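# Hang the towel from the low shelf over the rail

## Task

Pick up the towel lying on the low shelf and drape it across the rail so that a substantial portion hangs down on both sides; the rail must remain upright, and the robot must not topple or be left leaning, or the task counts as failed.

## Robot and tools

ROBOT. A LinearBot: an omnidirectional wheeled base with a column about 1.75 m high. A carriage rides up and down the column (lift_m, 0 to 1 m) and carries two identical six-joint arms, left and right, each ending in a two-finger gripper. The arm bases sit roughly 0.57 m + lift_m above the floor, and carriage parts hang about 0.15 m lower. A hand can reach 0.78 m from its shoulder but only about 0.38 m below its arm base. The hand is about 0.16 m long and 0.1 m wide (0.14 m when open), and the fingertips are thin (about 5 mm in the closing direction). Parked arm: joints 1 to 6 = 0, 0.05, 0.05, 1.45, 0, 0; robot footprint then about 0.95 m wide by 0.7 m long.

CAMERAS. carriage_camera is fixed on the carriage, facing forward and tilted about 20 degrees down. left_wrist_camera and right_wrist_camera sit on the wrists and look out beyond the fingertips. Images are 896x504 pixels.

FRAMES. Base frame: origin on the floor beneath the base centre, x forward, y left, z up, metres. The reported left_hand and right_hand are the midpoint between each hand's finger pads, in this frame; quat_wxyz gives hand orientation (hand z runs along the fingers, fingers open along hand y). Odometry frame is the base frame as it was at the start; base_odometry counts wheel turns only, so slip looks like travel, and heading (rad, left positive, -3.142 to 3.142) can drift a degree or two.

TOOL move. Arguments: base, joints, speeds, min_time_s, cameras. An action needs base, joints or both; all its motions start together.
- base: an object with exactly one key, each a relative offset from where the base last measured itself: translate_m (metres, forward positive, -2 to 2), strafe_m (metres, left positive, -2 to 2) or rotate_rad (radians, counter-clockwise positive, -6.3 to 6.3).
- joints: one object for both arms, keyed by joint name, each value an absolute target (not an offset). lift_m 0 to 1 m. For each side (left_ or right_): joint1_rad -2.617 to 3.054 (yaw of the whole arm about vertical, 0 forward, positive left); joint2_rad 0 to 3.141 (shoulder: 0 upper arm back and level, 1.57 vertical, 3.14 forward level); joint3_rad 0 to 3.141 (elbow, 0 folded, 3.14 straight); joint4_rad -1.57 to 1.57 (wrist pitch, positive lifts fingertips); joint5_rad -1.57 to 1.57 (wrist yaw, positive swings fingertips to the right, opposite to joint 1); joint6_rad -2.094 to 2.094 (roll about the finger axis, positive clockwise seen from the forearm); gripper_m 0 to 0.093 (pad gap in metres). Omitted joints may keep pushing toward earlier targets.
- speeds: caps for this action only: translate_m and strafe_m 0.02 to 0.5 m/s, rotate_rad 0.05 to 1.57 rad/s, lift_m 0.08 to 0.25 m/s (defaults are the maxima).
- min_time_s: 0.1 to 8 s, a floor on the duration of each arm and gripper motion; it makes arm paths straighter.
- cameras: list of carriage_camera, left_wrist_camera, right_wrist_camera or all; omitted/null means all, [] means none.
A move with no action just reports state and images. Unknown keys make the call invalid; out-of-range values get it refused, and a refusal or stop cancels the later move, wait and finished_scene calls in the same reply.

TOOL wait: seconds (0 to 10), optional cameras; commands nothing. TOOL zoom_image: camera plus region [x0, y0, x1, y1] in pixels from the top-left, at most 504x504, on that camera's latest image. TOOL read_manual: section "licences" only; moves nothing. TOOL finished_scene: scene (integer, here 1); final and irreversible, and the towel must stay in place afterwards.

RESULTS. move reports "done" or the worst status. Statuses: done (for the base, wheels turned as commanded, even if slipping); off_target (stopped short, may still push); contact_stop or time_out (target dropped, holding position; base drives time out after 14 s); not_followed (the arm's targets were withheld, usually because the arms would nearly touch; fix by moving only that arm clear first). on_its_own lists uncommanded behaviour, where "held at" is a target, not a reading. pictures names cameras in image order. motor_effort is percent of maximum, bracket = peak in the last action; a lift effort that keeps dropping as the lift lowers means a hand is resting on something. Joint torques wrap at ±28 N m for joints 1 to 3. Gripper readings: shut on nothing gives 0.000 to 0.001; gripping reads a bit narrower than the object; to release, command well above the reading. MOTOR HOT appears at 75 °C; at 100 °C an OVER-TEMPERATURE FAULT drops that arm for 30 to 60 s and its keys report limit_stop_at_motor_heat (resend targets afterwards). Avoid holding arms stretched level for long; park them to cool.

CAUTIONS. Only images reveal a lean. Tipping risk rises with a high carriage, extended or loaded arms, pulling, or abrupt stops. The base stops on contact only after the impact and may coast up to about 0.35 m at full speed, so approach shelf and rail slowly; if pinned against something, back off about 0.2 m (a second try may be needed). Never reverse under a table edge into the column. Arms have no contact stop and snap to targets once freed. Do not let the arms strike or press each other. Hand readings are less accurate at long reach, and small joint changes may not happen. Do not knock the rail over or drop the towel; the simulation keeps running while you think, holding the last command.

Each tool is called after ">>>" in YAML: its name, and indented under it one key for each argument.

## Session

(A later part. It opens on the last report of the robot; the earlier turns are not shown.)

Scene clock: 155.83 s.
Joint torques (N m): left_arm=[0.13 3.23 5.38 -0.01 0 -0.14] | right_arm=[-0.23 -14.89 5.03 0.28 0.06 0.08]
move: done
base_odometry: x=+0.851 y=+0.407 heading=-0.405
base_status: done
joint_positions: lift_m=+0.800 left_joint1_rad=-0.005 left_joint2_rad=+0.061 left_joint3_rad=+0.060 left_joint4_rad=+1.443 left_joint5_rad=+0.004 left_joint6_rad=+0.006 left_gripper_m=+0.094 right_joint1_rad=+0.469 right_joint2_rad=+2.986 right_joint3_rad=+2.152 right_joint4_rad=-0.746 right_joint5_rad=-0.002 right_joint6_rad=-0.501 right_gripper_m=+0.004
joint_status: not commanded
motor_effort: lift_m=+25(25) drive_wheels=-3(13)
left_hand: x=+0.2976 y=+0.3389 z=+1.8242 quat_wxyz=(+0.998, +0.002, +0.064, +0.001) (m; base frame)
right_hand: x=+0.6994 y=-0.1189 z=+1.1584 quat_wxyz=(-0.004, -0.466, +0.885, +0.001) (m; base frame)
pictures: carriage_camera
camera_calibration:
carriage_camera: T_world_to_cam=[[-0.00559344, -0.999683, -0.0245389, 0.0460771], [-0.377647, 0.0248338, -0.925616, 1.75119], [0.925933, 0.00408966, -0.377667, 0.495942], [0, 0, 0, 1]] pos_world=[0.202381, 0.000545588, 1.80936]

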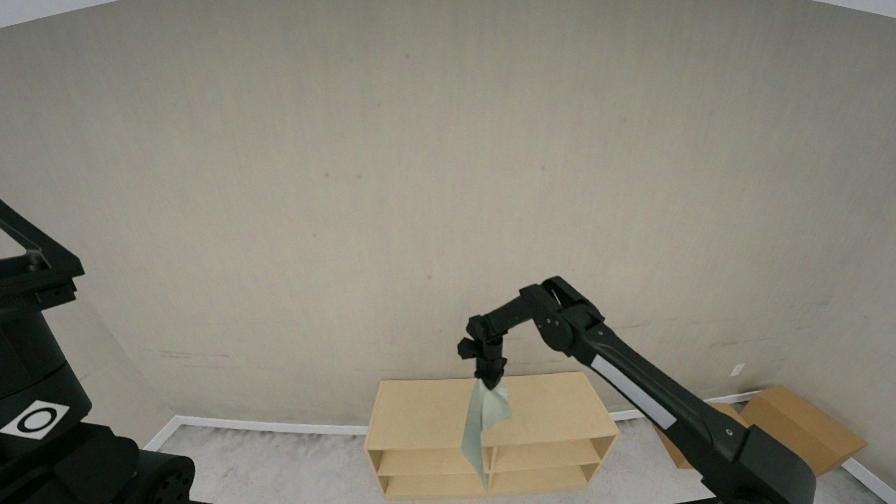

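>>> move:
  base: {"rotate_rad": 1.411}
  joints: {"lift_m": 0.7}
  speeds: {"rotate_rad": 0.7}
  cameras: ["carriage_camera"]

>>> move:
  base: {"strafe_m": 1.34}
  speeds: {"strafe_m": 0.35}
  cameras: ["carriage_camera"]

Scene clock: 173.33 s.
Joint torques (N m): left_arm=[0.03 3.17 5.46 -0.04 -0.01 -0.15] | right_arm=[-0.16 -15.31 5.03 0.25 0.04 0.07]
move: done
base_odometry: x=+0.851 y=+0.407 heading=+1.006
base_status: done
joint_positions: lift_m=+0.700 left_joint1_rad=-0.005 left_joint2_rad=+0.061 left_joint3_rad=+0.060 left_joint4_rad=+1.443 left_joint5_rad=+0.004 left_joint6_rad=+0.006 left_gripper_m=+0.094 right_joint1_rad=+0.469 right_joint2_rad=+2.992 right_joint3_rad=+2.151 right_joint4_rad=-0.745 right_joint5_rad=+0.000 right_joint6_rad=-0.501 right_gripper_m=+0.004
joint_status: all done
motor_effort: lift_m=+20(20) drive_wheels=+8(14)
left_hand: x=+0.2977 y=+0.3389 z=+1.7247 quat_wxyz=(+0.998, +0.002, +0.064, +0.001) (m; base frame)
right_hand: x=+0.6974 y=-0.1205 z=+1.0557 quat_wxyz=(-0.008, -0.466, +0.885, +0.000) (m; base frame)
pictures: carriage_camera
camera_calibration:
carriage_camera: T_world_to_cam=[[-0.00559344, -0.999683, -0.0245389, 0.0436375], [-0.377647, 0.0248338, -0.925616, 1.65917], [0.925933, 0.00408966, -0.377667, 0.458396], [0, 0, 0, 1]] pos_world=[0.202381, 0.000545588, 1.70994]

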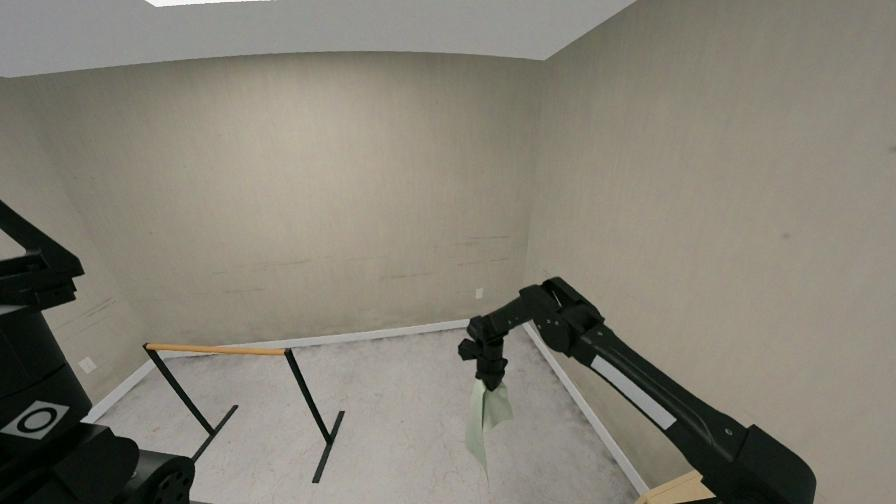

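Scene clock: 178.97 s.
Joint torques (N m): left_arm=[0.09 3.22 5.45 -0.04 -0.01 -0.15] | right_arm=[-0.28 -15.23 5.07 0.29 0.04 0.08]
move: done
base_odometry: x=-0.281 y=+1.123 heading=+1.007
base_status: done
joint_positions: lift_m=+0.700 left_joint1_rad=-0.004 left_joint2_rad=+0.061 left_joint3_rad=+0.060 left_joint4_rad=+1.443 left_joint5_rad=+0.003 left_joint6_rad=+0.006 left_gripper_m=+0.094 right_joint1_rad=+0.469 right_joint2_rad=+2.992 right_joint3_rad=+2.151 right_joint4_rad=-0.745 right_joint5_rad=+0.000 right_joint6_rad=-0.501 right_gripper_m=+0.004
joint_status: not commanded
motor_effort: lift_m=+20(20) drive_wheels=-6(18)
left_hand: x=+0.2977 y=+0.3389 z=+1.7247 quat_wxyz=(+0.998, +0.002, +0.064, +0.001) (m; base frame)
right_hand: x=+0.6975 y=-0.1206 z=+1.0557 quat_wxyz=(-0.008, -0.466, +0.885, +0.000) (m; base frame)
pictures: carriage_camera
camera_calibration:
carriage_camera: T_world_to_cam=[[-0.00559344, -0.999683, -0.0245389, 0.0436375], [-0.377647, 0.0248338, -0.925616, 1.65917], [0.925933, 0.00408966, -0.377667, 0.458396], [0, 0, 0, 1]] pos_world=[0.202381, 0.000545588, 1.70994]

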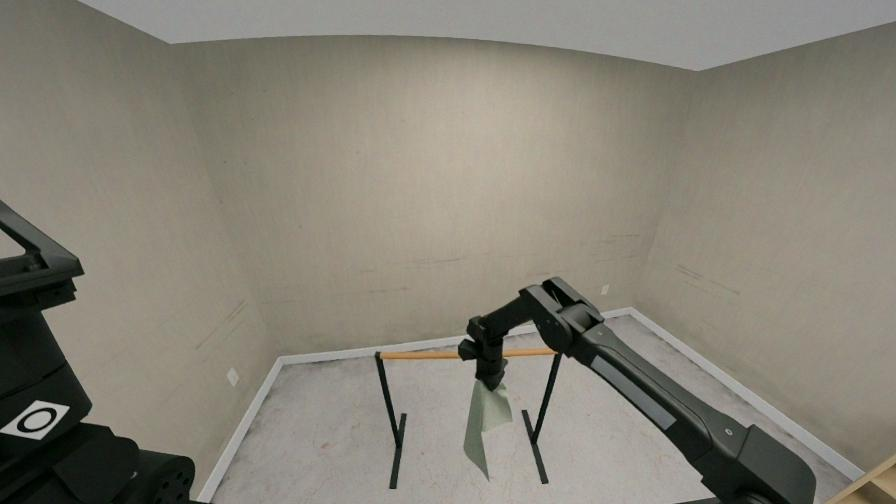

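>>> move:
  joints: {"lift_m": 0.62}
  cameras: []

>>> move:
  base: {"translate_m": 0.4}
  speeds: {"translate_m": 0.1}
  cameras: ["carriage_camera", "right_wrist_camera"]

>>> zoom_image:
  camera: "carriage_camera"
  region: [300, 250, 700, 500]

Scene clock: 192.63 s.
Joint torques (N m): left_arm=[0.06 3.21 5.38 -0.05 0 -0.14] | right_arm=[-0.47 -15.25 5.27 0.23 0.02 0.07]
move: done
base_odometry: x=-0.281 y=+1.123 heading=+1.007
base_status: not commanded
joint_positions: lift_m=+0.620 left_joint1_rad=-0.004 left_joint2_rad=+0.060 left_joint3_rad=+0.060 left_joint4_rad=+1.443 left_joint5_rad=+0.003 left_joint6_rad=+0.006 left_gripper_m=+0.094 right_joint1_rad=+0.469 right_joint2_rad=+2.992 right_joint3_rad=+2.150 right_joint4_rad=-0.744 right_joint5_rad=+0.000 right_joint6_rad=-0.501 right_gripper_m=+0.004
joint_status: all done
motor_effort: lift_m=+20(20) drive_wheels=-6(6)
left_hand: x=+0.2976 y=+0.3389 z=+1.6447 quat_wxyz=(+0.998, +0.002, +0.064, +0.001) (m; base frame)
right_hand: x=+0.6973 y=-0.1206 z=+0.9755 quat_wxyz=(-0.008, -0.466, +0.885, +0.000) (m; base frame)
pictures: none
No camera images: "cameras" was empty.

Scene clock: 197.47 s.
Joint torques (N m): left_arm=[0.08 3.19 5.46 -0.06 -0.02 -0.14] | right_arm=[-0.42 -15.39 5.2 0.19 0.03 0.08]
move: done
base_odometry: x=-0.068 y=+1.462 heading=+1.007
base_status: done
joint_positions: lift_m=+0.620 left_joint1_rad=-0.004 left_joint2_rad=+0.060 left_joint3_rad=+0.060 left_joint4_rad=+1.445 left_joint5_rad=+0.003 left_joint6_rad=+0.006 left_gripper_m=+0.094 right_joint1_rad=+0.470 right_joint2_rad=+2.992 right_joint3_rad=+2.150 right_joint4_rad=-0.744 right_joint5_rad=+0.000 right_joint6_rad=-0.501 right_gripper_m=+0.004
joint_status: not commanded
motor_effort: lift_m=+20(20) drive_wheels=+5(11)
left_hand: x=+0.2971 y=+0.3389 z=+1.6447 quat_wxyz=(+0.998, +0.002, +0.063, +0.001) (m; base frame)
right_hand: x=+0.6971 y=-0.1201 z=+0.9755 quat_wxyz=(-0.008, -0.467, +0.884, +0.000) (m; base frame)
pictures: carriage_camera, right_wrist_camera
camera_calibration:
carriage_camera: T_world_to_cam=[[-0.00559344, -0.999683, -0.0245389, 0.041675], [-0.377647, 0.0248338, -0.925616, 1.58514], [0.925933, 0.00408966, -0.377667, 0.428191], [0, 0, 0, 1]] pos_world=[0.202381, 0.000545588, 1.62997]
right_wrist_camera: T_world_to_cam=[[0.8105, -0.582017, -0.0659175, -0.558721], [-0.441067, -0.680489, 0.585145, -0.330636], [-0.38542, -0.445186, -0.808245, 1.13219], [0, 0, 0, 1]] pos_world=[0.743381, -0.046144, 1.07173]

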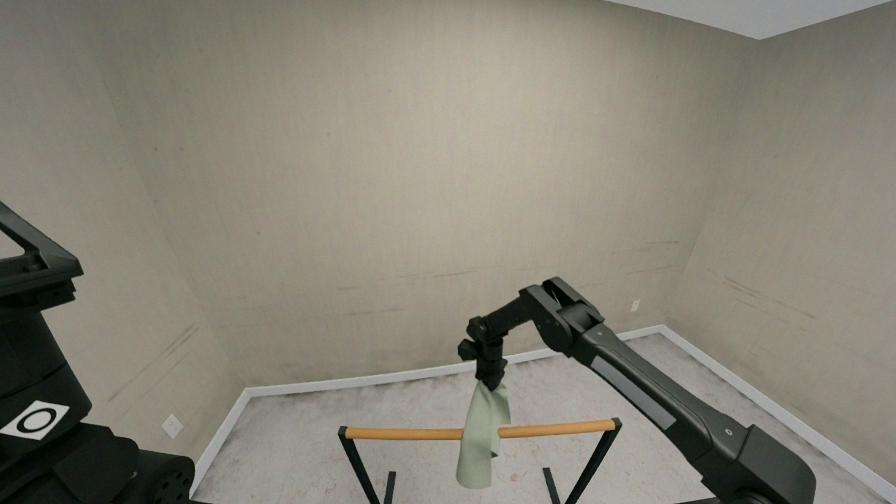

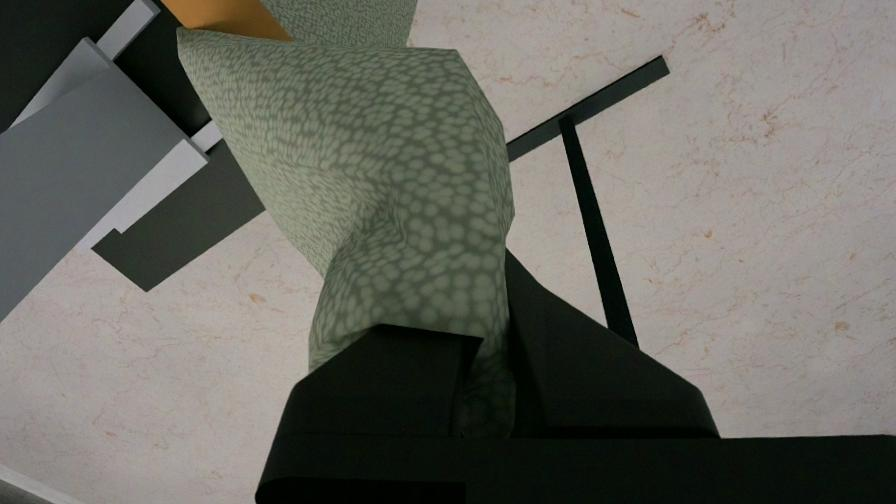

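Scaled by 1.260 from the camera's 896x504 image, which has a finer 1280x720 frame.

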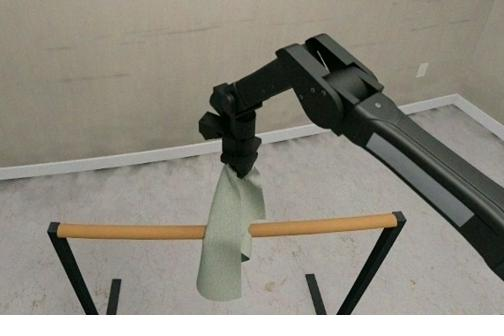

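>>> move:
  base: {"translate_m": 0.025}
  speeds: {"translate_m": 0.05}
  cameras: []

>>> move:
  joints: {"lift_m": 0.4}
  speeds: {"lift_m": 0.1}
  cameras: ["carriage_camera", "right_wrist_camera"]

>>> zoom_image:
  camera: "carriage_camera"
  region: [300, 250, 700, 500]

Scene clock: 206.57 s.
Joint torques (N m): left_arm=[0.02 3.25 5.37 -0.08 -0.02 -0.15] | right_arm=[-0.38 -15.42 5.19 0.26 -0.02 0.08]
move: done
base_odometry: x=-0.055 y=+1.483 heading=+1.008
base_status: done
joint_positions: lift_m=+0.620 left_joint1_rad=-0.004 left_joint2_rad=+0.060 left_joint3_rad=+0.060 left_joint4_rad=+1.446 left_joint5_rad=+0.003 left_joint6_rad=+0.006 left_gripper_m=+0.094 right_joint1_rad=+0.471 right_joint2_rad=+2.992 right_joint3_rad=+2.150 right_joint4_rad=-0.745 right_joint5_rad=+0.000 right_joint6_rad=-0.501 right_gripper_m=+0.004
joint_status: not commanded
motor_effort: lift_m=+20(20) drive_wheels=-4(14)
left_hand: x=+0.2967 y=+0.3389 z=+1.6448 quat_wxyz=(+0.998, +0.002, +0.062, +0.001) (m; base frame)
right_hand: x=+0.6966 y=-0.1199 z=+0.9755 quat_wxyz=(-0.008, -0.467, +0.884, +0.000) (m; base frame)
pictures: none
No camera images: "cameras" was empty.

Scene clock: 209.17 s.
Joint torques (N m): left_arm=[0.1 3.26 5.42 -0.06 0 -0.15] | right_arm=[-0.53 -15.24 5.31 0.28 0.03 0.09]
move: done
base_odometry: x=-0.055 y=+1.483 heading=+1.008
base_status: not commanded
joint_positions: lift_m=+0.400 left_joint1_rad=-0.004 left_joint2_rad=+0.060 left_joint3_rad=+0.060 left_joint4_rad=+1.446 left_joint5_rad=+0.003 left_joint6_rad=+0.006 left_gripper_m=+0.094 right_joint1_rad=+0.471 right_joint2_rad=+2.992 right_joint3_rad=+2.149 right_joint4_rad=-0.747 right_joint5_rad=-0.001 right_joint6_rad=-0.501 right_gripper_m=+0.004
joint_status: all done
motor_effort: lift_m=+20(20) drive_wheels=-4(5)
left_hand: x=+0.2967 y=+0.3389 z=+1.4246 quat_wxyz=(+0.998, +0.002, +0.062, +0.001) (m; base frame)
right_hand: x=+0.6959 y=-0.1201 z=+0.7553 quat_wxyz=(-0.010, -0.467, +0.884, +0.001) (m; base frame)
pictures: carriage_camera, right_wrist_camera
camera_calibration:
carriage_camera: T_world_to_cam=[[-0.00559344, -0.999683, -0.0245389, 0.0362747], [-0.377647, 0.0248338, -0.925616, 1.38144], [0.925933, 0.00408966, -0.377667, 0.345078], [0, 0, 0, 1]] pos_world=[0.202381, 0.000545588, 1.4099]
right_wrist_camera: T_world_to_cam=[[0.810692, -0.581451, -0.0685073, -0.570407], [-0.438464, -0.680502, 0.587083, -0.205494], [-0.387979, -0.445905, -0.806623, 0.954279], [0, 0, 0, 1]] pos_world=[0.742564, -0.0459849, 0.851308]

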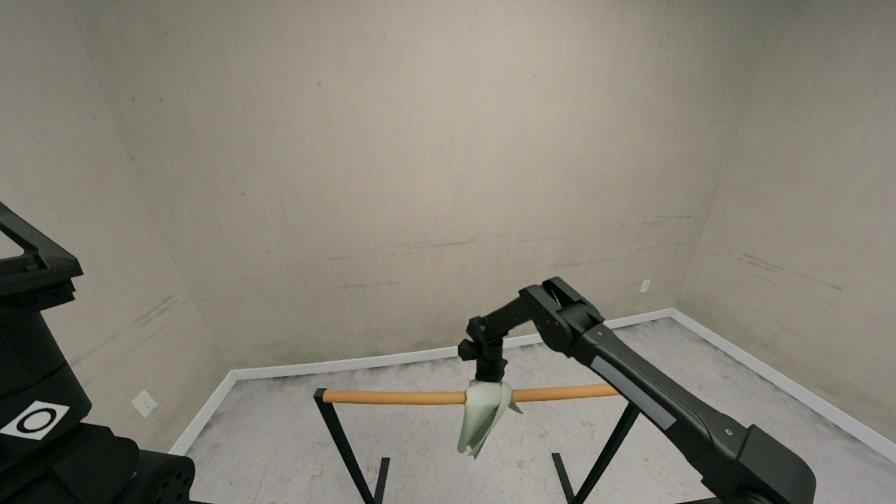

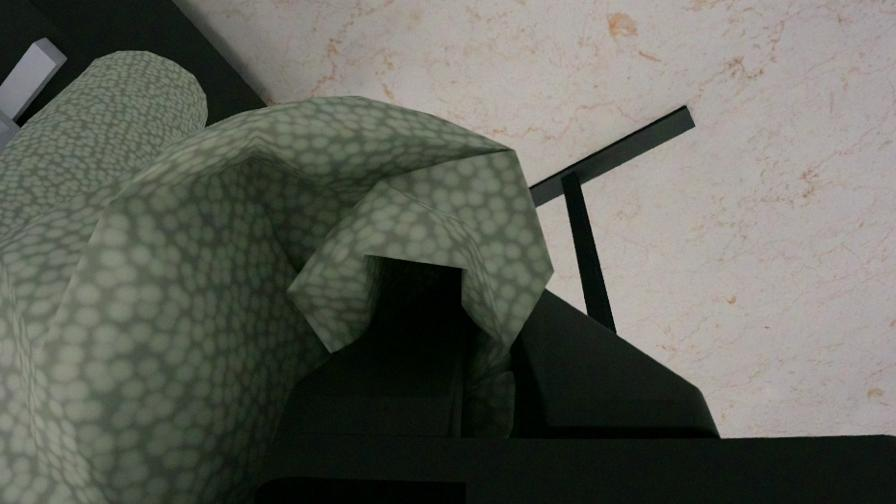

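Scaled by 1.260 from the camera's 896x504 image, which has a finer 1280x720 frame.

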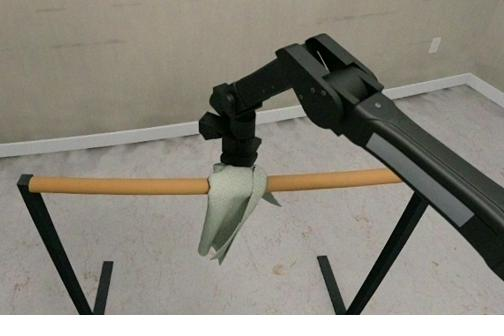

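>>> move:
  joints: {"lift_m": 0.34}
  speeds: {"lift_m": 0.08}
  cameras: ["carriage_camera", "right_wrist_camera"]

>>> zoom_image:
  camera: "carriage_camera"
  region: [300, 250, 700, 500]

Scene clock: 214.53 s.
Joint torques (N m): left_arm=[0.05 3.32 5.42 -0.05 0 -0.13] | right_arm=[-0.57 -15.02 5.33 0.3 0.06 0.09]
move: done
base_odometry: x=-0.055 y=+1.483 heading=+1.008
base_status: not commanded
joint_positions: lift_m=+0.340 left_joint1_rad=-0.004 left_joint2_rad=+0.060 left_joint3_rad=+0.060 left_joint4_rad=+1.446 left_joint5_rad=+0.003 left_joint6_rad=+0.006 left_gripper_m=+0.094 right_joint1_rad=+0.471 right_joint2_rad=+2.992 right_joint3_rad=+2.149 right_joint4_rad=-0.750 right_joint5_rad=-0.002 right_joint6_rad=-0.501 right_gripper_m=+0.004
joint_status: all done
motor_effort: lift_m=+20(20) drive_wheels=-4(5)
left_hand: x=+0.2967 y=+0.3389 z=+1.3647 quat_wxyz=(+0.998, +0.002, +0.062, +0.001) (m; base frame)
right_hand: x=+0.6951 y=-0.1203 z=+0.6954 quat_wxyz=(-0.011, -0.467, +0.884, +0.001) (m; base frame)
pictures: carriage_camera, right_wrist_camera
camera_calibration:
carriage_camera: T_world_to_cam=[[-0.00559344, -0.999683, -0.0245389, 0.0348034], [-0.377647, 0.0248338, -0.925616, 1.32594], [0.925933, 0.00408966, -0.377667, 0.322434], [0, 0, 0, 1]] pos_world=[0.202381, 0.000545588, 1.34994]
right_wrist_camera: T_world_to_cam=[[0.810428, -0.581508, -0.0710962, -0.571975], [-0.436376, -0.680176, 0.589013, -0.173569], [-0.390874, -0.446328, -0.80499, 0.906337], [0, 0, 0, 1]] pos_world=[0.742067, -0.0461419, 0.791161]

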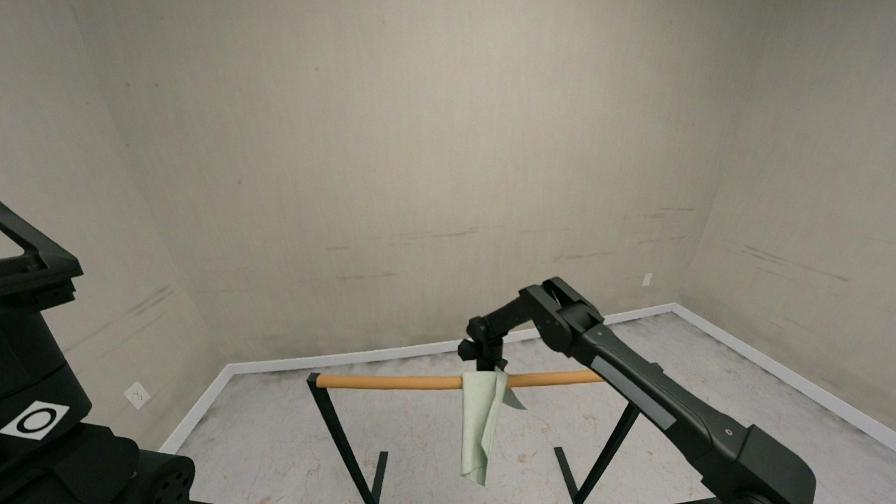

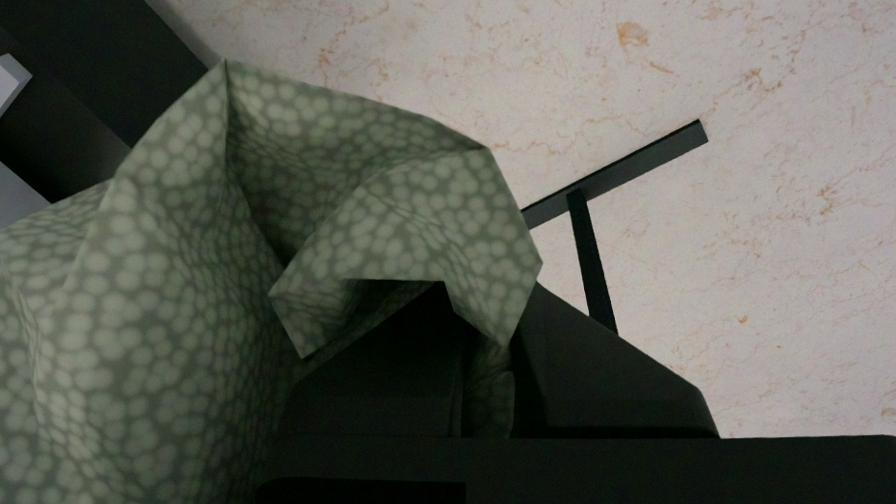

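Scaled by 1.260 from the camera's 896x504 image, which has a finer 1280x720 frame.

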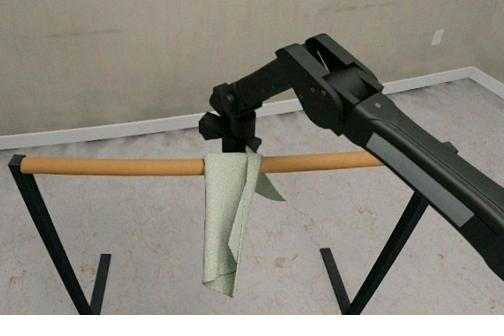

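>>> move:
  joints: {"lift_m": 0.26}
  speeds: {"lift_m": 0.08}
  cameras: ["carriage_camera", "right_wrist_camera"]

>>> zoom_image:
  camera: "carriage_camera"
  region: [300, 250, 700, 500]

Scene clock: 222.07 s.
Joint torques (N m): left_arm=[0.06 3.17 5.41 -0.08 -0.01 -0.12] | right_arm=[-0.59 -15.23 5.44 0.29 0.04 0.07]
move: done
base_odometry: x=-0.055 y=+1.483 heading=+1.008
base_status: not commanded
joint_positions: lift_m=+0.260 left_joint1_rad=-0.004 left_joint2_rad=+0.060 left_joint3_rad=+0.059 left_joint4_rad=+1.446 left_joint5_rad=+0.003 left_joint6_rad=+0.006 left_gripper_m=+0.094 right_joint1_rad=+0.469 right_joint2_rad=+2.994 right_joint3_rad=+2.148 right_joint4_rad=-0.748 right_joint5_rad=+0.000 right_joint6_rad=-0.502 right_gripper_m=+0.004
joint_status: all done
motor_effort: lift_m=+20(20) drive_wheels=-4(5)
left_hand: x=+0.2968 y=+0.3389 z=+1.2846 quat_wxyz=(+0.998, +0.002, +0.063, +0.001) (m; base frame)
right_hand: x=+0.6950 y=-0.1214 z=+0.6143 quat_wxyz=(-0.012, -0.467, +0.884, +0.000) (m; base frame)
pictures: carriage_camera, right_wrist_camera
camera_calibration:
carriage_camera: T_world_to_cam=[[-0.00559344, -0.999683, -0.0245389, 0.0328409], [-0.377647, 0.0248338, -0.925616, 1.25192], [0.925933, 0.00408966, -0.377667, 0.292231], [0, 0, 0, 1]] pos_world=[0.202381, 0.000545588, 1.26997]
right_wrist_camera: T_world_to_cam=[[0.810016, -0.582263, -0.0696022, -0.579026], [-0.436865, -0.678362, 0.59074, -0.127146], [-0.391182, -0.448102, -0.803854, 0.839885], [0, 0, 0, 1]] pos_world=[0.742022, -0.0470416, 0.709953]

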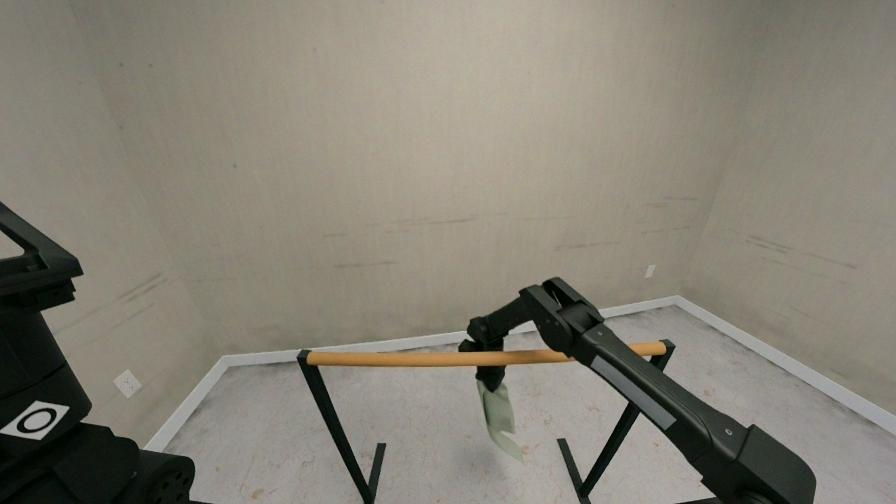

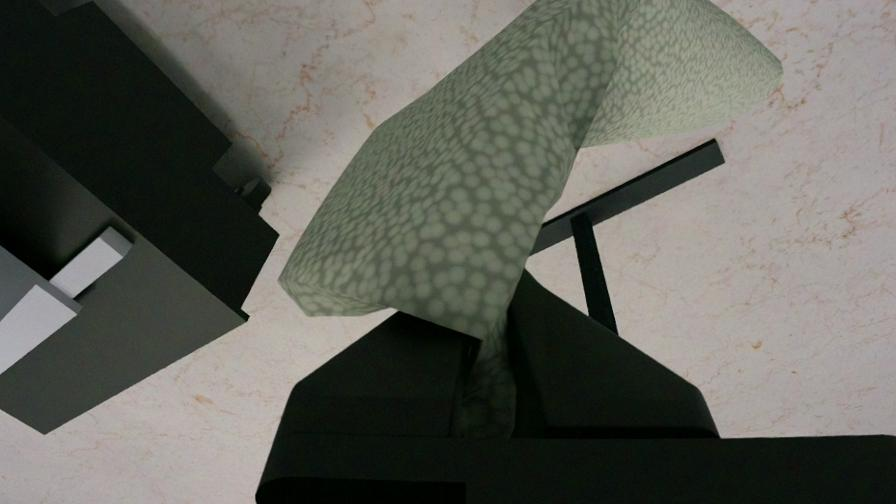

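Scaled by 1.260 from the camera's 896x504 image, which has a finer 1280x720 frame.

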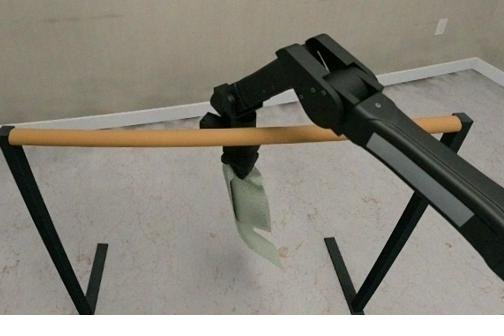

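>>> wait:
  seconds: 0.5
  cameras: ["carriage_camera"]

>>> zoom_image:
  camera: "carriage_camera"
  region: [380, 300, 630, 500]

Scene clock: 236.80 s.
Joint torques (N m): left_arm=[0.03 3.26 5.48 -0.07 0 -0.14] | right_arm=[-0.31 -15.43 5.3 0.27 0.03 0.07]
base_odometry: x=-0.055 y=+1.483 heading=+1.008
base_status: not commanded
joint_positions: lift_m=+0.260 left_joint1_rad=-0.004 left_joint2_rad=+0.060 left_joint3_rad=+0.059 left_joint4_rad=+1.446 left_joint5_rad=+0.003 left_joint6_rad=+0.006 left_gripper_m=+0.094 right_joint1_rad=+0.469 right_joint2_rad=+2.994 right_joint3_rad=+2.148 right_joint4_rad=-0.748 right_joint5_rad=+0.000 right_joint6_rad=-0.502 right_gripper_m=+0.004
joint_status: all done
motor_effort: lift_m=+20(20) drive_wheels=+5(5)
left_hand: x=+0.2968 y=+0.3389 z=+1.2846 quat_wxyz=(+0.998, +0.002, +0.063, +0.001) (m; base frame)
right_hand: x=+0.6950 y=-0.1214 z=+0.6143 quat_wxyz=(-0.012, -0.467, +0.884, +0.000) (m; base frame)
wait: 0.50 s; at rest from the start
pictures: carriage_camera
camera_calibration:
carriage_camera: T_world_to_cam=[[-0.00559344, -0.999683, -0.0245389, 0.0328409], [-0.377647, 0.0248338, -0.925616, 1.25192], [0.925933, 0.00408966, -0.377667, 0.292231], [0, 0, 0, 1]] pos_world=[0.202381, 0.000545588, 1.26997]

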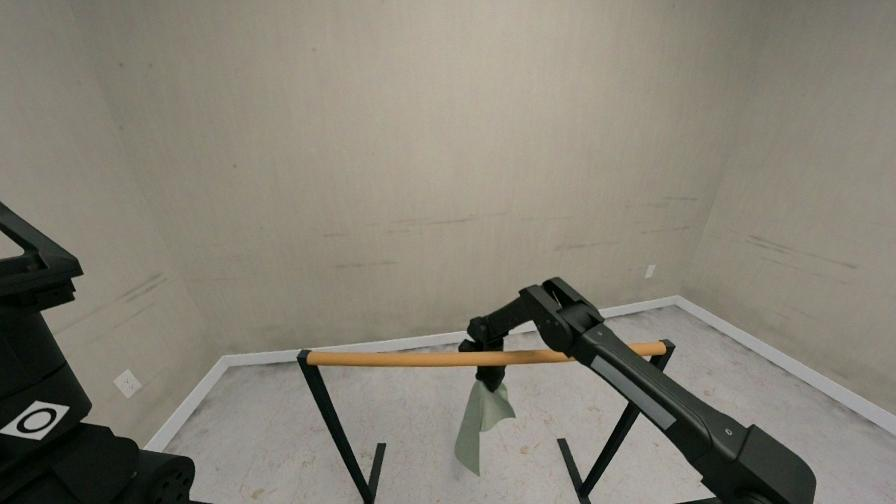

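Scaled by 2.016 from the camera's 896x504 image, which has a finer 1280x720 frame.

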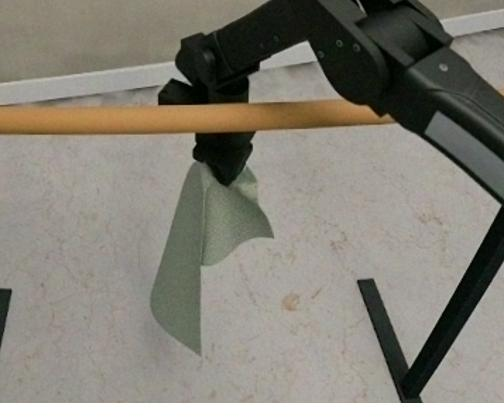

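>>> move:
  joints: {"lift_m": 0.64}
  speeds: {"lift_m": 0.12}
  cameras: []

>>> wait:
  seconds: 1.5
  cameras: ["carriage_camera"]

>>> move:
  base: {"translate_m": -0.23}
  speeds: {"translate_m": 0.06}
  cameras: ["carriage_camera"]

>>> wait:
  seconds: 1.5
  cameras: ["carriage_camera"]

>>> zoom_image:
  camera: "carriage_camera"
  region: [330, 300, 660, 500]

Scene clock: 259.00 s.
Joint torques (N m): left_arm=[0.02 3.15 5.55 -0.07 0.01 -0.13] | right_arm=[-0.31 -15.53 5.38 0.3 0.03 0.08]
move: done
base_odometry: x=-0.055 y=+1.483 heading=+1.008
base_status: not commanded
joint_positions: lift_m=+0.640 left_joint1_rad=-0.004 left_joint2_rad=+0.060 left_joint3_rad=+0.059 left_joint4_rad=+1.446 left_joint5_rad=+0.003 left_joint6_rad=+0.006 left_gripper_m=+0.094 right_joint1_rad=+0.469 right_joint2_rad=+2.996 right_joint3_rad=+2.147 right_joint4_rad=-0.747 right_joint5_rad=+0.000 right_joint6_rad=-0.502 right_gripper_m=+0.004
joint_status: all done
motor_effort: lift_m=+24(30) drive_wheels=+5(5)
left_hand: x=+0.2970 y=+0.3389 z=+1.6639 quat_wxyz=(+0.998, +0.002, +0.063, +0.001) (m; base frame)
right_hand: x=+0.6946 y=-0.1216 z=+0.9929 quat_wxyz=(-0.012, -0.467, +0.884, +0.000) (m; base frame)
pictures: none
No camera images: "cameras" was empty.

Scene clock: 260.50 s.
Joint torques (N m): left_arm=[0.09 3.26 5.52 -0.07 0.01 -0.16] | right_arm=[-0.36 -15.61 5.34 0.25 0.04 0.07]
base_odometry: x=-0.055 y=+1.483 heading=+1.008
base_status: not commanded
joint_positions: lift_m=+0.640 left_joint1_rad=-0.004 left_joint2_rad=+0.060 left_joint3_rad=+0.059 left_joint4_rad=+1.446 left_joint5_rad=+0.003 left_joint6_rad=+0.006 left_gripper_m=+0.094 right_joint1_rad=+0.469 right_joint2_rad=+2.996 right_joint3_rad=+2.147 right_joint4_rad=-0.747 right_joint5_rad=+0.000 right_joint6_rad=-0.502 right_gripper_m=+0.004
joint_status: all done
motor_effort: lift_m=+24(30) drive_wheels=+5(5)
left_hand: x=+0.2970 y=+0.3389 z=+1.6639 quat_wxyz=(+0.998, +0.002, +0.063, +0.001) (m; base frame)
right_hand: x=+0.6946 y=-0.1216 z=+0.9929 quat_wxyz=(-0.012, -0.467, +0.884, +0.000) (m; base frame)
wait: 1.50 s; at rest by 0.27 s
pictures: carriage_camera
camera_calibration:
carriage_camera: T_world_to_cam=[[-0.00559344, -0.999683, -0.0245389, 0.0421517], [-0.377647, 0.0248338, -0.925616, 1.60312], [0.925933, 0.00408966, -0.377667, 0.435528], [0, 0, 0, 1]] pos_world=[0.202381, 0.000545588, 1.64939]

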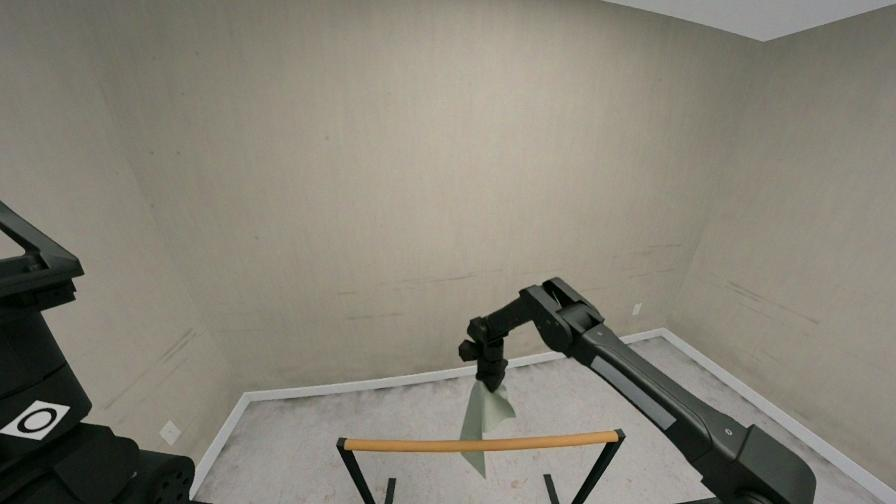

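Scene clock: 264.93 s.
Joint torques (N m): left_arm=[0.06 3.26 5.53 -0.05 -0.02 -0.15] | right_arm=[-0.24 -15.49 5.34 0.25 0.05 0.09]
move: done
base_odometry: x=-0.178 y=+1.289 heading=+1.008
base_status: done
joint_positions: lift_m=+0.640 left_joint1_rad=-0.004 left_joint2_rad=+0.060 left_joint3_rad=+0.059 left_joint4_rad=+1.446 left_joint5_rad=+0.003 left_joint6_rad=+0.006 left_gripper_m=+0.094 right_joint1_rad=+0.468 right_joint2_rad=+2.996 right_joint3_rad=+2.147 right_joint4_rad=-0.745 right_joint5_rad=+0.000 right_joint6_rad=-0.502 right_gripper_m=+0.004
joint_status: not commanded
motor_effort: lift_m=+24(25) drive_wheels=-1(11)
left_hand: x=+0.2971 y=+0.3389 z=+1.6639 quat_wxyz=(+0.998, +0.002, +0.063, +0.001) (m; base frame)
right_hand: x=+0.6954 y=-0.1218 z=+0.9929 quat_wxyz=(-0.011, -0.466, +0.885, +0.000) (m; base frame)
pictures: carriage_camera
camera_calibration:
carriage_camera: T_world_to_cam=[[-0.00559344, -0.999683, -0.0245389, 0.0421517], [-0.377647, 0.0248338, -0.925616, 1.60312], [0.925933, 0.00408966, -0.377667, 0.435528], [0, 0, 0, 1]] pos_world=[0.202381, 0.000545588, 1.64939]

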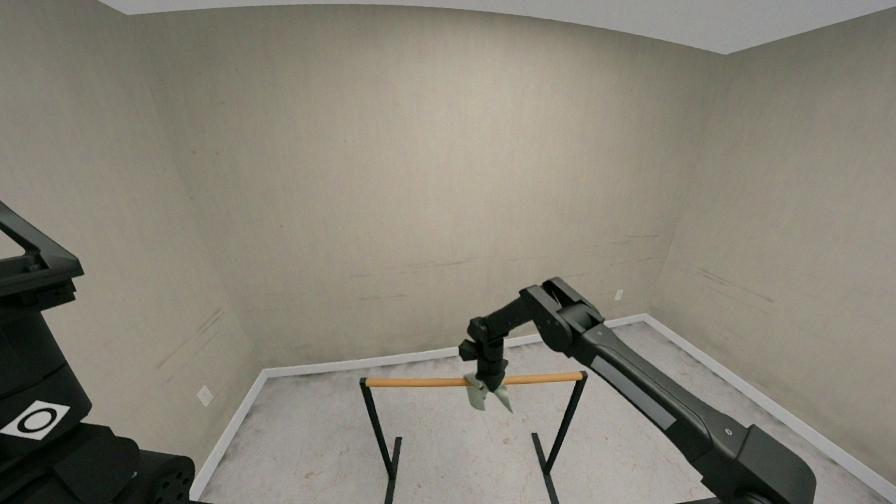

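Scene clock: 266.43 s.
Joint torques (N m): left_arm=[0.05 3.28 5.49 -0.09 -0.02 -0.13] | right_arm=[-0.18 -15.57 5.37 0.24 0.03 0.07]
base_odometry: x=-0.178 y=+1.289 heading=+1.008
base_status: done
joint_positions: lift_m=+0.640 left_joint1_rad=-0.004 left_joint2_rad=+0.060 left_joint3_rad=+0.059 left_joint4_rad=+1.446 left_joint5_rad=+0.003 left_joint6_rad=+0.006 left_gripper_m=+0.094 right_joint1_rad=+0.468 right_joint2_rad=+2.996 right_joint3_rad=+2.147 right_joint4_rad=-0.745 right_joint5_rad=+0.000 right_joint6_rad=-0.502 right_gripper_m=+0.004
joint_status: not commanded
motor_effort: lift_m=+24(25) drive_wheels=-1(11)
left_hand: x=+0.2971 y=+0.3389 z=+1.6639 quat_wxyz=(+0.998, +0.002, +0.063, +0.001) (m; base frame)
right_hand: x=+0.6954 y=-0.1218 z=+0.9929 quat_wxyz=(-0.011, -0.466, +0.885, +0.000) (m; base frame)
wait: 1.50 s; at rest by 0.27 s
pictures: carriage_camera
camera_calibration:
carriage_camera: T_world_to_cam=[[-0.00559344, -0.999683, -0.0245389, 0.0421517], [-0.377647, 0.0248338, -0.925616, 1.60312], [0.925933, 0.00408966, -0.377667, 0.435528], [0, 0, 0, 1]] pos_world=[0.202381, 0.000545588, 1.64939]

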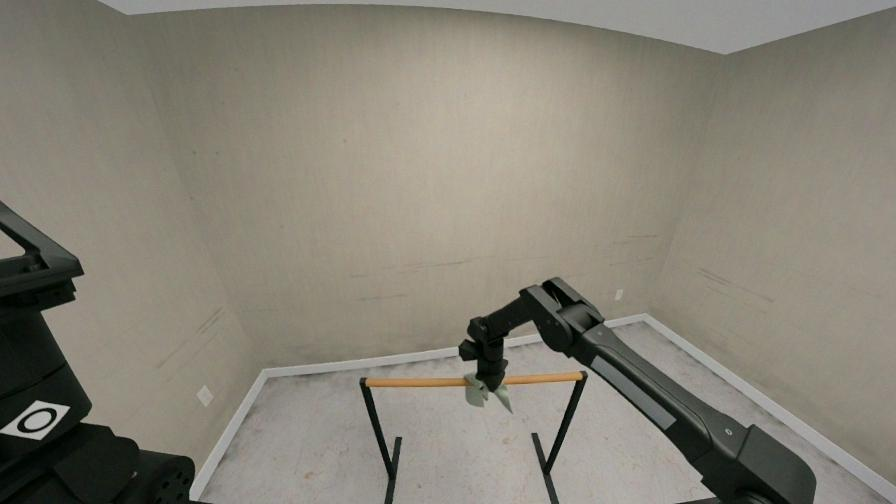

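Scaled by 1.527 from the camera's 896x504 image, which has a finer 1280x720 frame.

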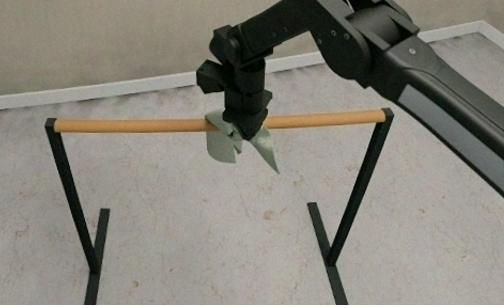

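>>> move:
  joints: {"lift_m": 0.45}
  base: {"translate_m": -0.04}
  speeds: {"lift_m": 0.08, "translate_m": 0.02}
  cameras: []

>>> wait:
  seconds: 1
  cameras: ["carriage_camera", "right_wrist_camera"]

>>> zoom_image:
  camera: "carriage_camera"
  region: [380, 280, 600, 450]

Scene clock: 283.00 s.
Joint torques (N m): left_arm=[0.1 3.33 5.52 -0.09 0 -0.16] | right_arm=[-0.28 -15.77 5.49 0.18 0.03 0.07]
move: done
base_odometry: x=-0.199 y=+1.255 heading=+1.009
base_status: done
joint_positions: lift_m=+0.450 left_joint1_rad=-0.004 left_joint2_rad=+0.060 left_joint3_rad=+0.059 left_joint4_rad=+1.446 left_joint5_rad=+0.003 left_joint6_rad=+0.006 left_gripper_m=+0.094 right_joint1_rad=+0.468 right_joint2_rad=+2.996 right_joint3_rad=+2.147 right_joint4_rad=-0.739 right_joint5_rad=+0.000 right_joint6_rad=-0.502 right_gripper_m=+0.004
joint_status: all done
motor_effort: lift_m=+20(20) drive_wheels=+3(9)
left_hand: x=+0.2971 y=+0.3389 z=+1.4744 quat_wxyz=(+0.998, +0.002, +0.063, +0.001) (m; base frame)
right_hand: x=+0.6967 y=-0.1212 z=+0.8034 quat_wxyz=(-0.008, -0.466, +0.885, +0.000) (m; base frame)
pictures: none
No camera images: "cameras" was empty.

Scene clock: 284.00 s.
Joint torques (N m): left_arm=[0.06 3.38 5.41 -0.08 0 -0.13] | right_arm=[-0.28 -15.53 5.38 0.16 0.04 0.07]
base_odometry: x=-0.199 y=+1.255 heading=+1.009
base_status: done
joint_positions: lift_m=+0.450 left_joint1_rad=-0.004 left_joint2_rad=+0.060 left_joint3_rad=+0.059 left_joint4_rad=+1.446 left_joint5_rad=+0.003 left_joint6_rad=+0.006 left_gripper_m=+0.094 right_joint1_rad=+0.468 right_joint2_rad=+2.996 right_joint3_rad=+2.147 right_joint4_rad=-0.739 right_joint5_rad=+0.000 right_joint6_rad=-0.502 right_gripper_m=+0.004
joint_status: all done
motor_effort: lift_m=+20(20) drive_wheels=-2(9)
left_hand: x=+0.2971 y=+0.3389 z=+1.4744 quat_wxyz=(+0.998, +0.002, +0.063, +0.001) (m; base frame)
right_hand: x=+0.6967 y=-0.1212 z=+0.8034 quat_wxyz=(-0.008, -0.466, +0.885, +0.000) (m; base frame)
wait: 1.00 s; at rest by 0.27 s
pictures: carriage_camera, right_wrist_camera
camera_calibration:
carriage_camera: T_world_to_cam=[[-0.00559344, -0.999683, -0.0245389, 0.0375024], [-0.377647, 0.0248338, -0.925616, 1.42775], [0.925933, 0.00408966, -0.377667, 0.363972], [0, 0, 0, 1]] pos_world=[0.202381, 0.000545588, 1.45993]
right_wrist_camera: T_world_to_cam=[[0.809811, -0.582956, -0.0660981, -0.569851], [-0.441645, -0.679886, 0.58541, -0.230506], [-0.386207, -0.444879, -0.808039, 0.992902], [0, 0, 0, 1]] pos_world=[0.743136, -0.047194, 0.899578]

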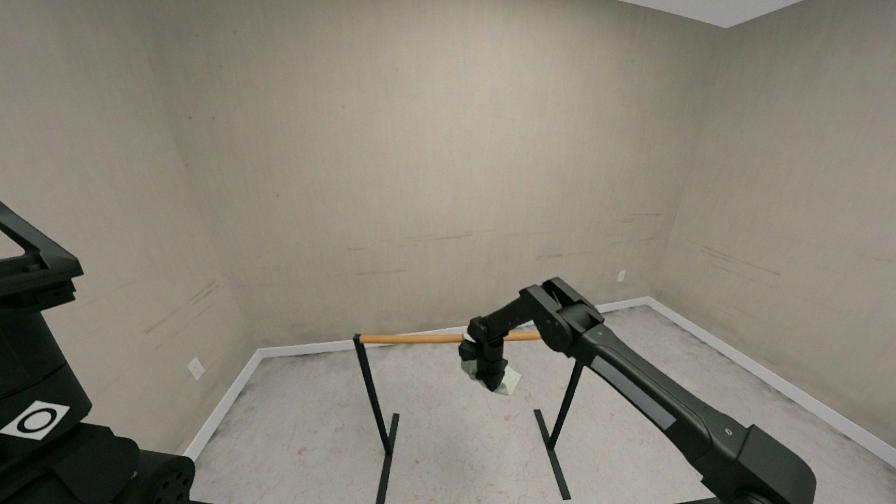

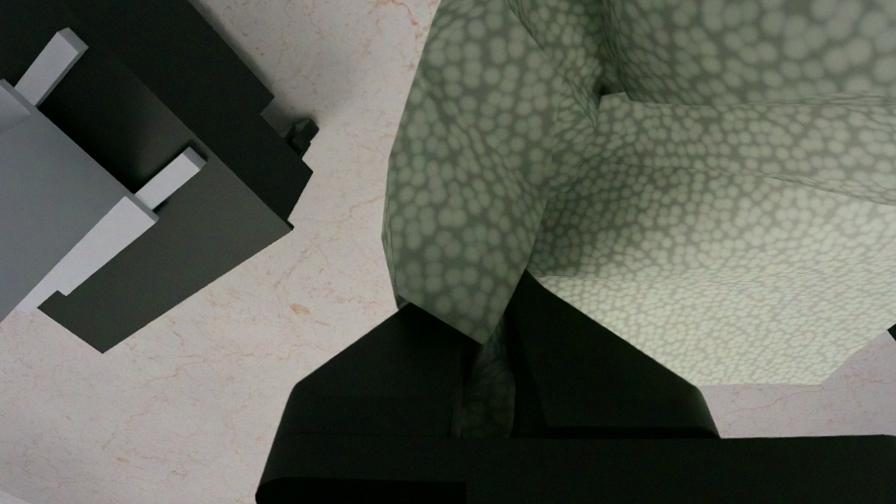

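Scaled by 2.291 from the camera's 896x504 image, which has a finer 1280x720 frame.

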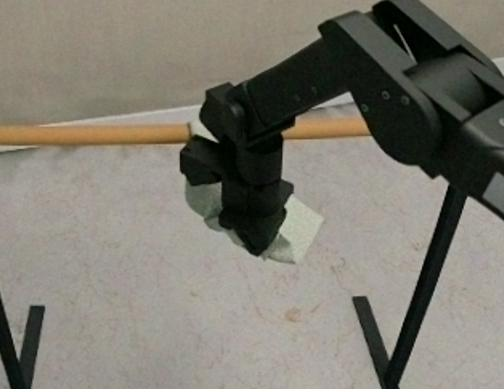

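>>> move:
  joints: {"left_joint1_rad": -0.4, "left_joint2_rad": 1.9, "left_joint3_rad": 0.248, "left_joint4_rad": 1.5}
  min_time_s: 3
  cameras: ["left_wrist_camera"]

Scene clock: 291.60 s.
Joint torques (N m): left_arm=[-0.85 -4.68 3.96 2.74 -0.01 -0.14] | right_arm=[-0.25 -15.61 5.31 0.2 0.03 0.07]
move: done
base_odometry: x=-0.199 y=+1.255 heading=+1.009
base_status: not commanded
joint_positions: lift_m=+0.450 left_joint1_rad=-0.394 left_joint2_rad=+1.879 left_joint3_rad=+0.240 left_joint4_rad=+1.490 left_joint5_rad=+0.003 left_joint6_rad=+0.006 left_gripper_m=+0.094 right_joint1_rad=+0.468 right_joint2_rad=+2.996 right_joint3_rad=+2.147 right_joint4_rad=-0.739 right_joint5_rad=+0.000 right_joint6_rad=-0.502 right_gripper_m=+0.004
joint_status: all done
motor_effort: lift_m=+20(20) drive_wheels=-2(2)
left_hand: x=+0.6213 y=+0.1909 z=+1.1215 quat_wxyz=(+0.640, +0.151, +0.742, -0.127) (m; base frame)
right_hand: x=+0.6967 y=-0.1212 z=+0.8034 quat_wxyz=(-0.008, -0.466, +0.885, +0.000) (m; base frame)
pictures: left_wrist_camera
camera_calibration:
left_wrist_camera: T_world_to_cam=[[-0.409173, -0.912123, -0.0246985, 0.457011], [-0.635139, 0.304145, -0.709996, 1.13686], [0.655116, -0.274824, -0.703772, 0.558244], [0, 0, 0, 1]] pos_world=[0.543347, 0.224498, 1.21133]

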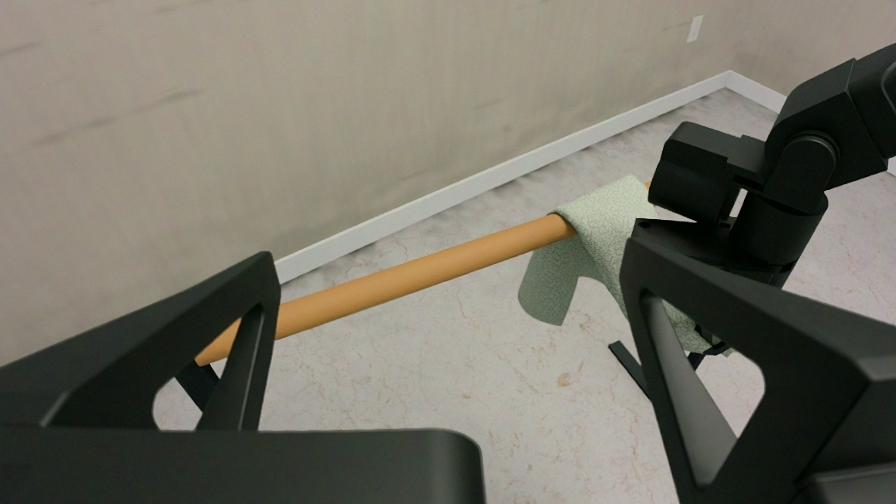

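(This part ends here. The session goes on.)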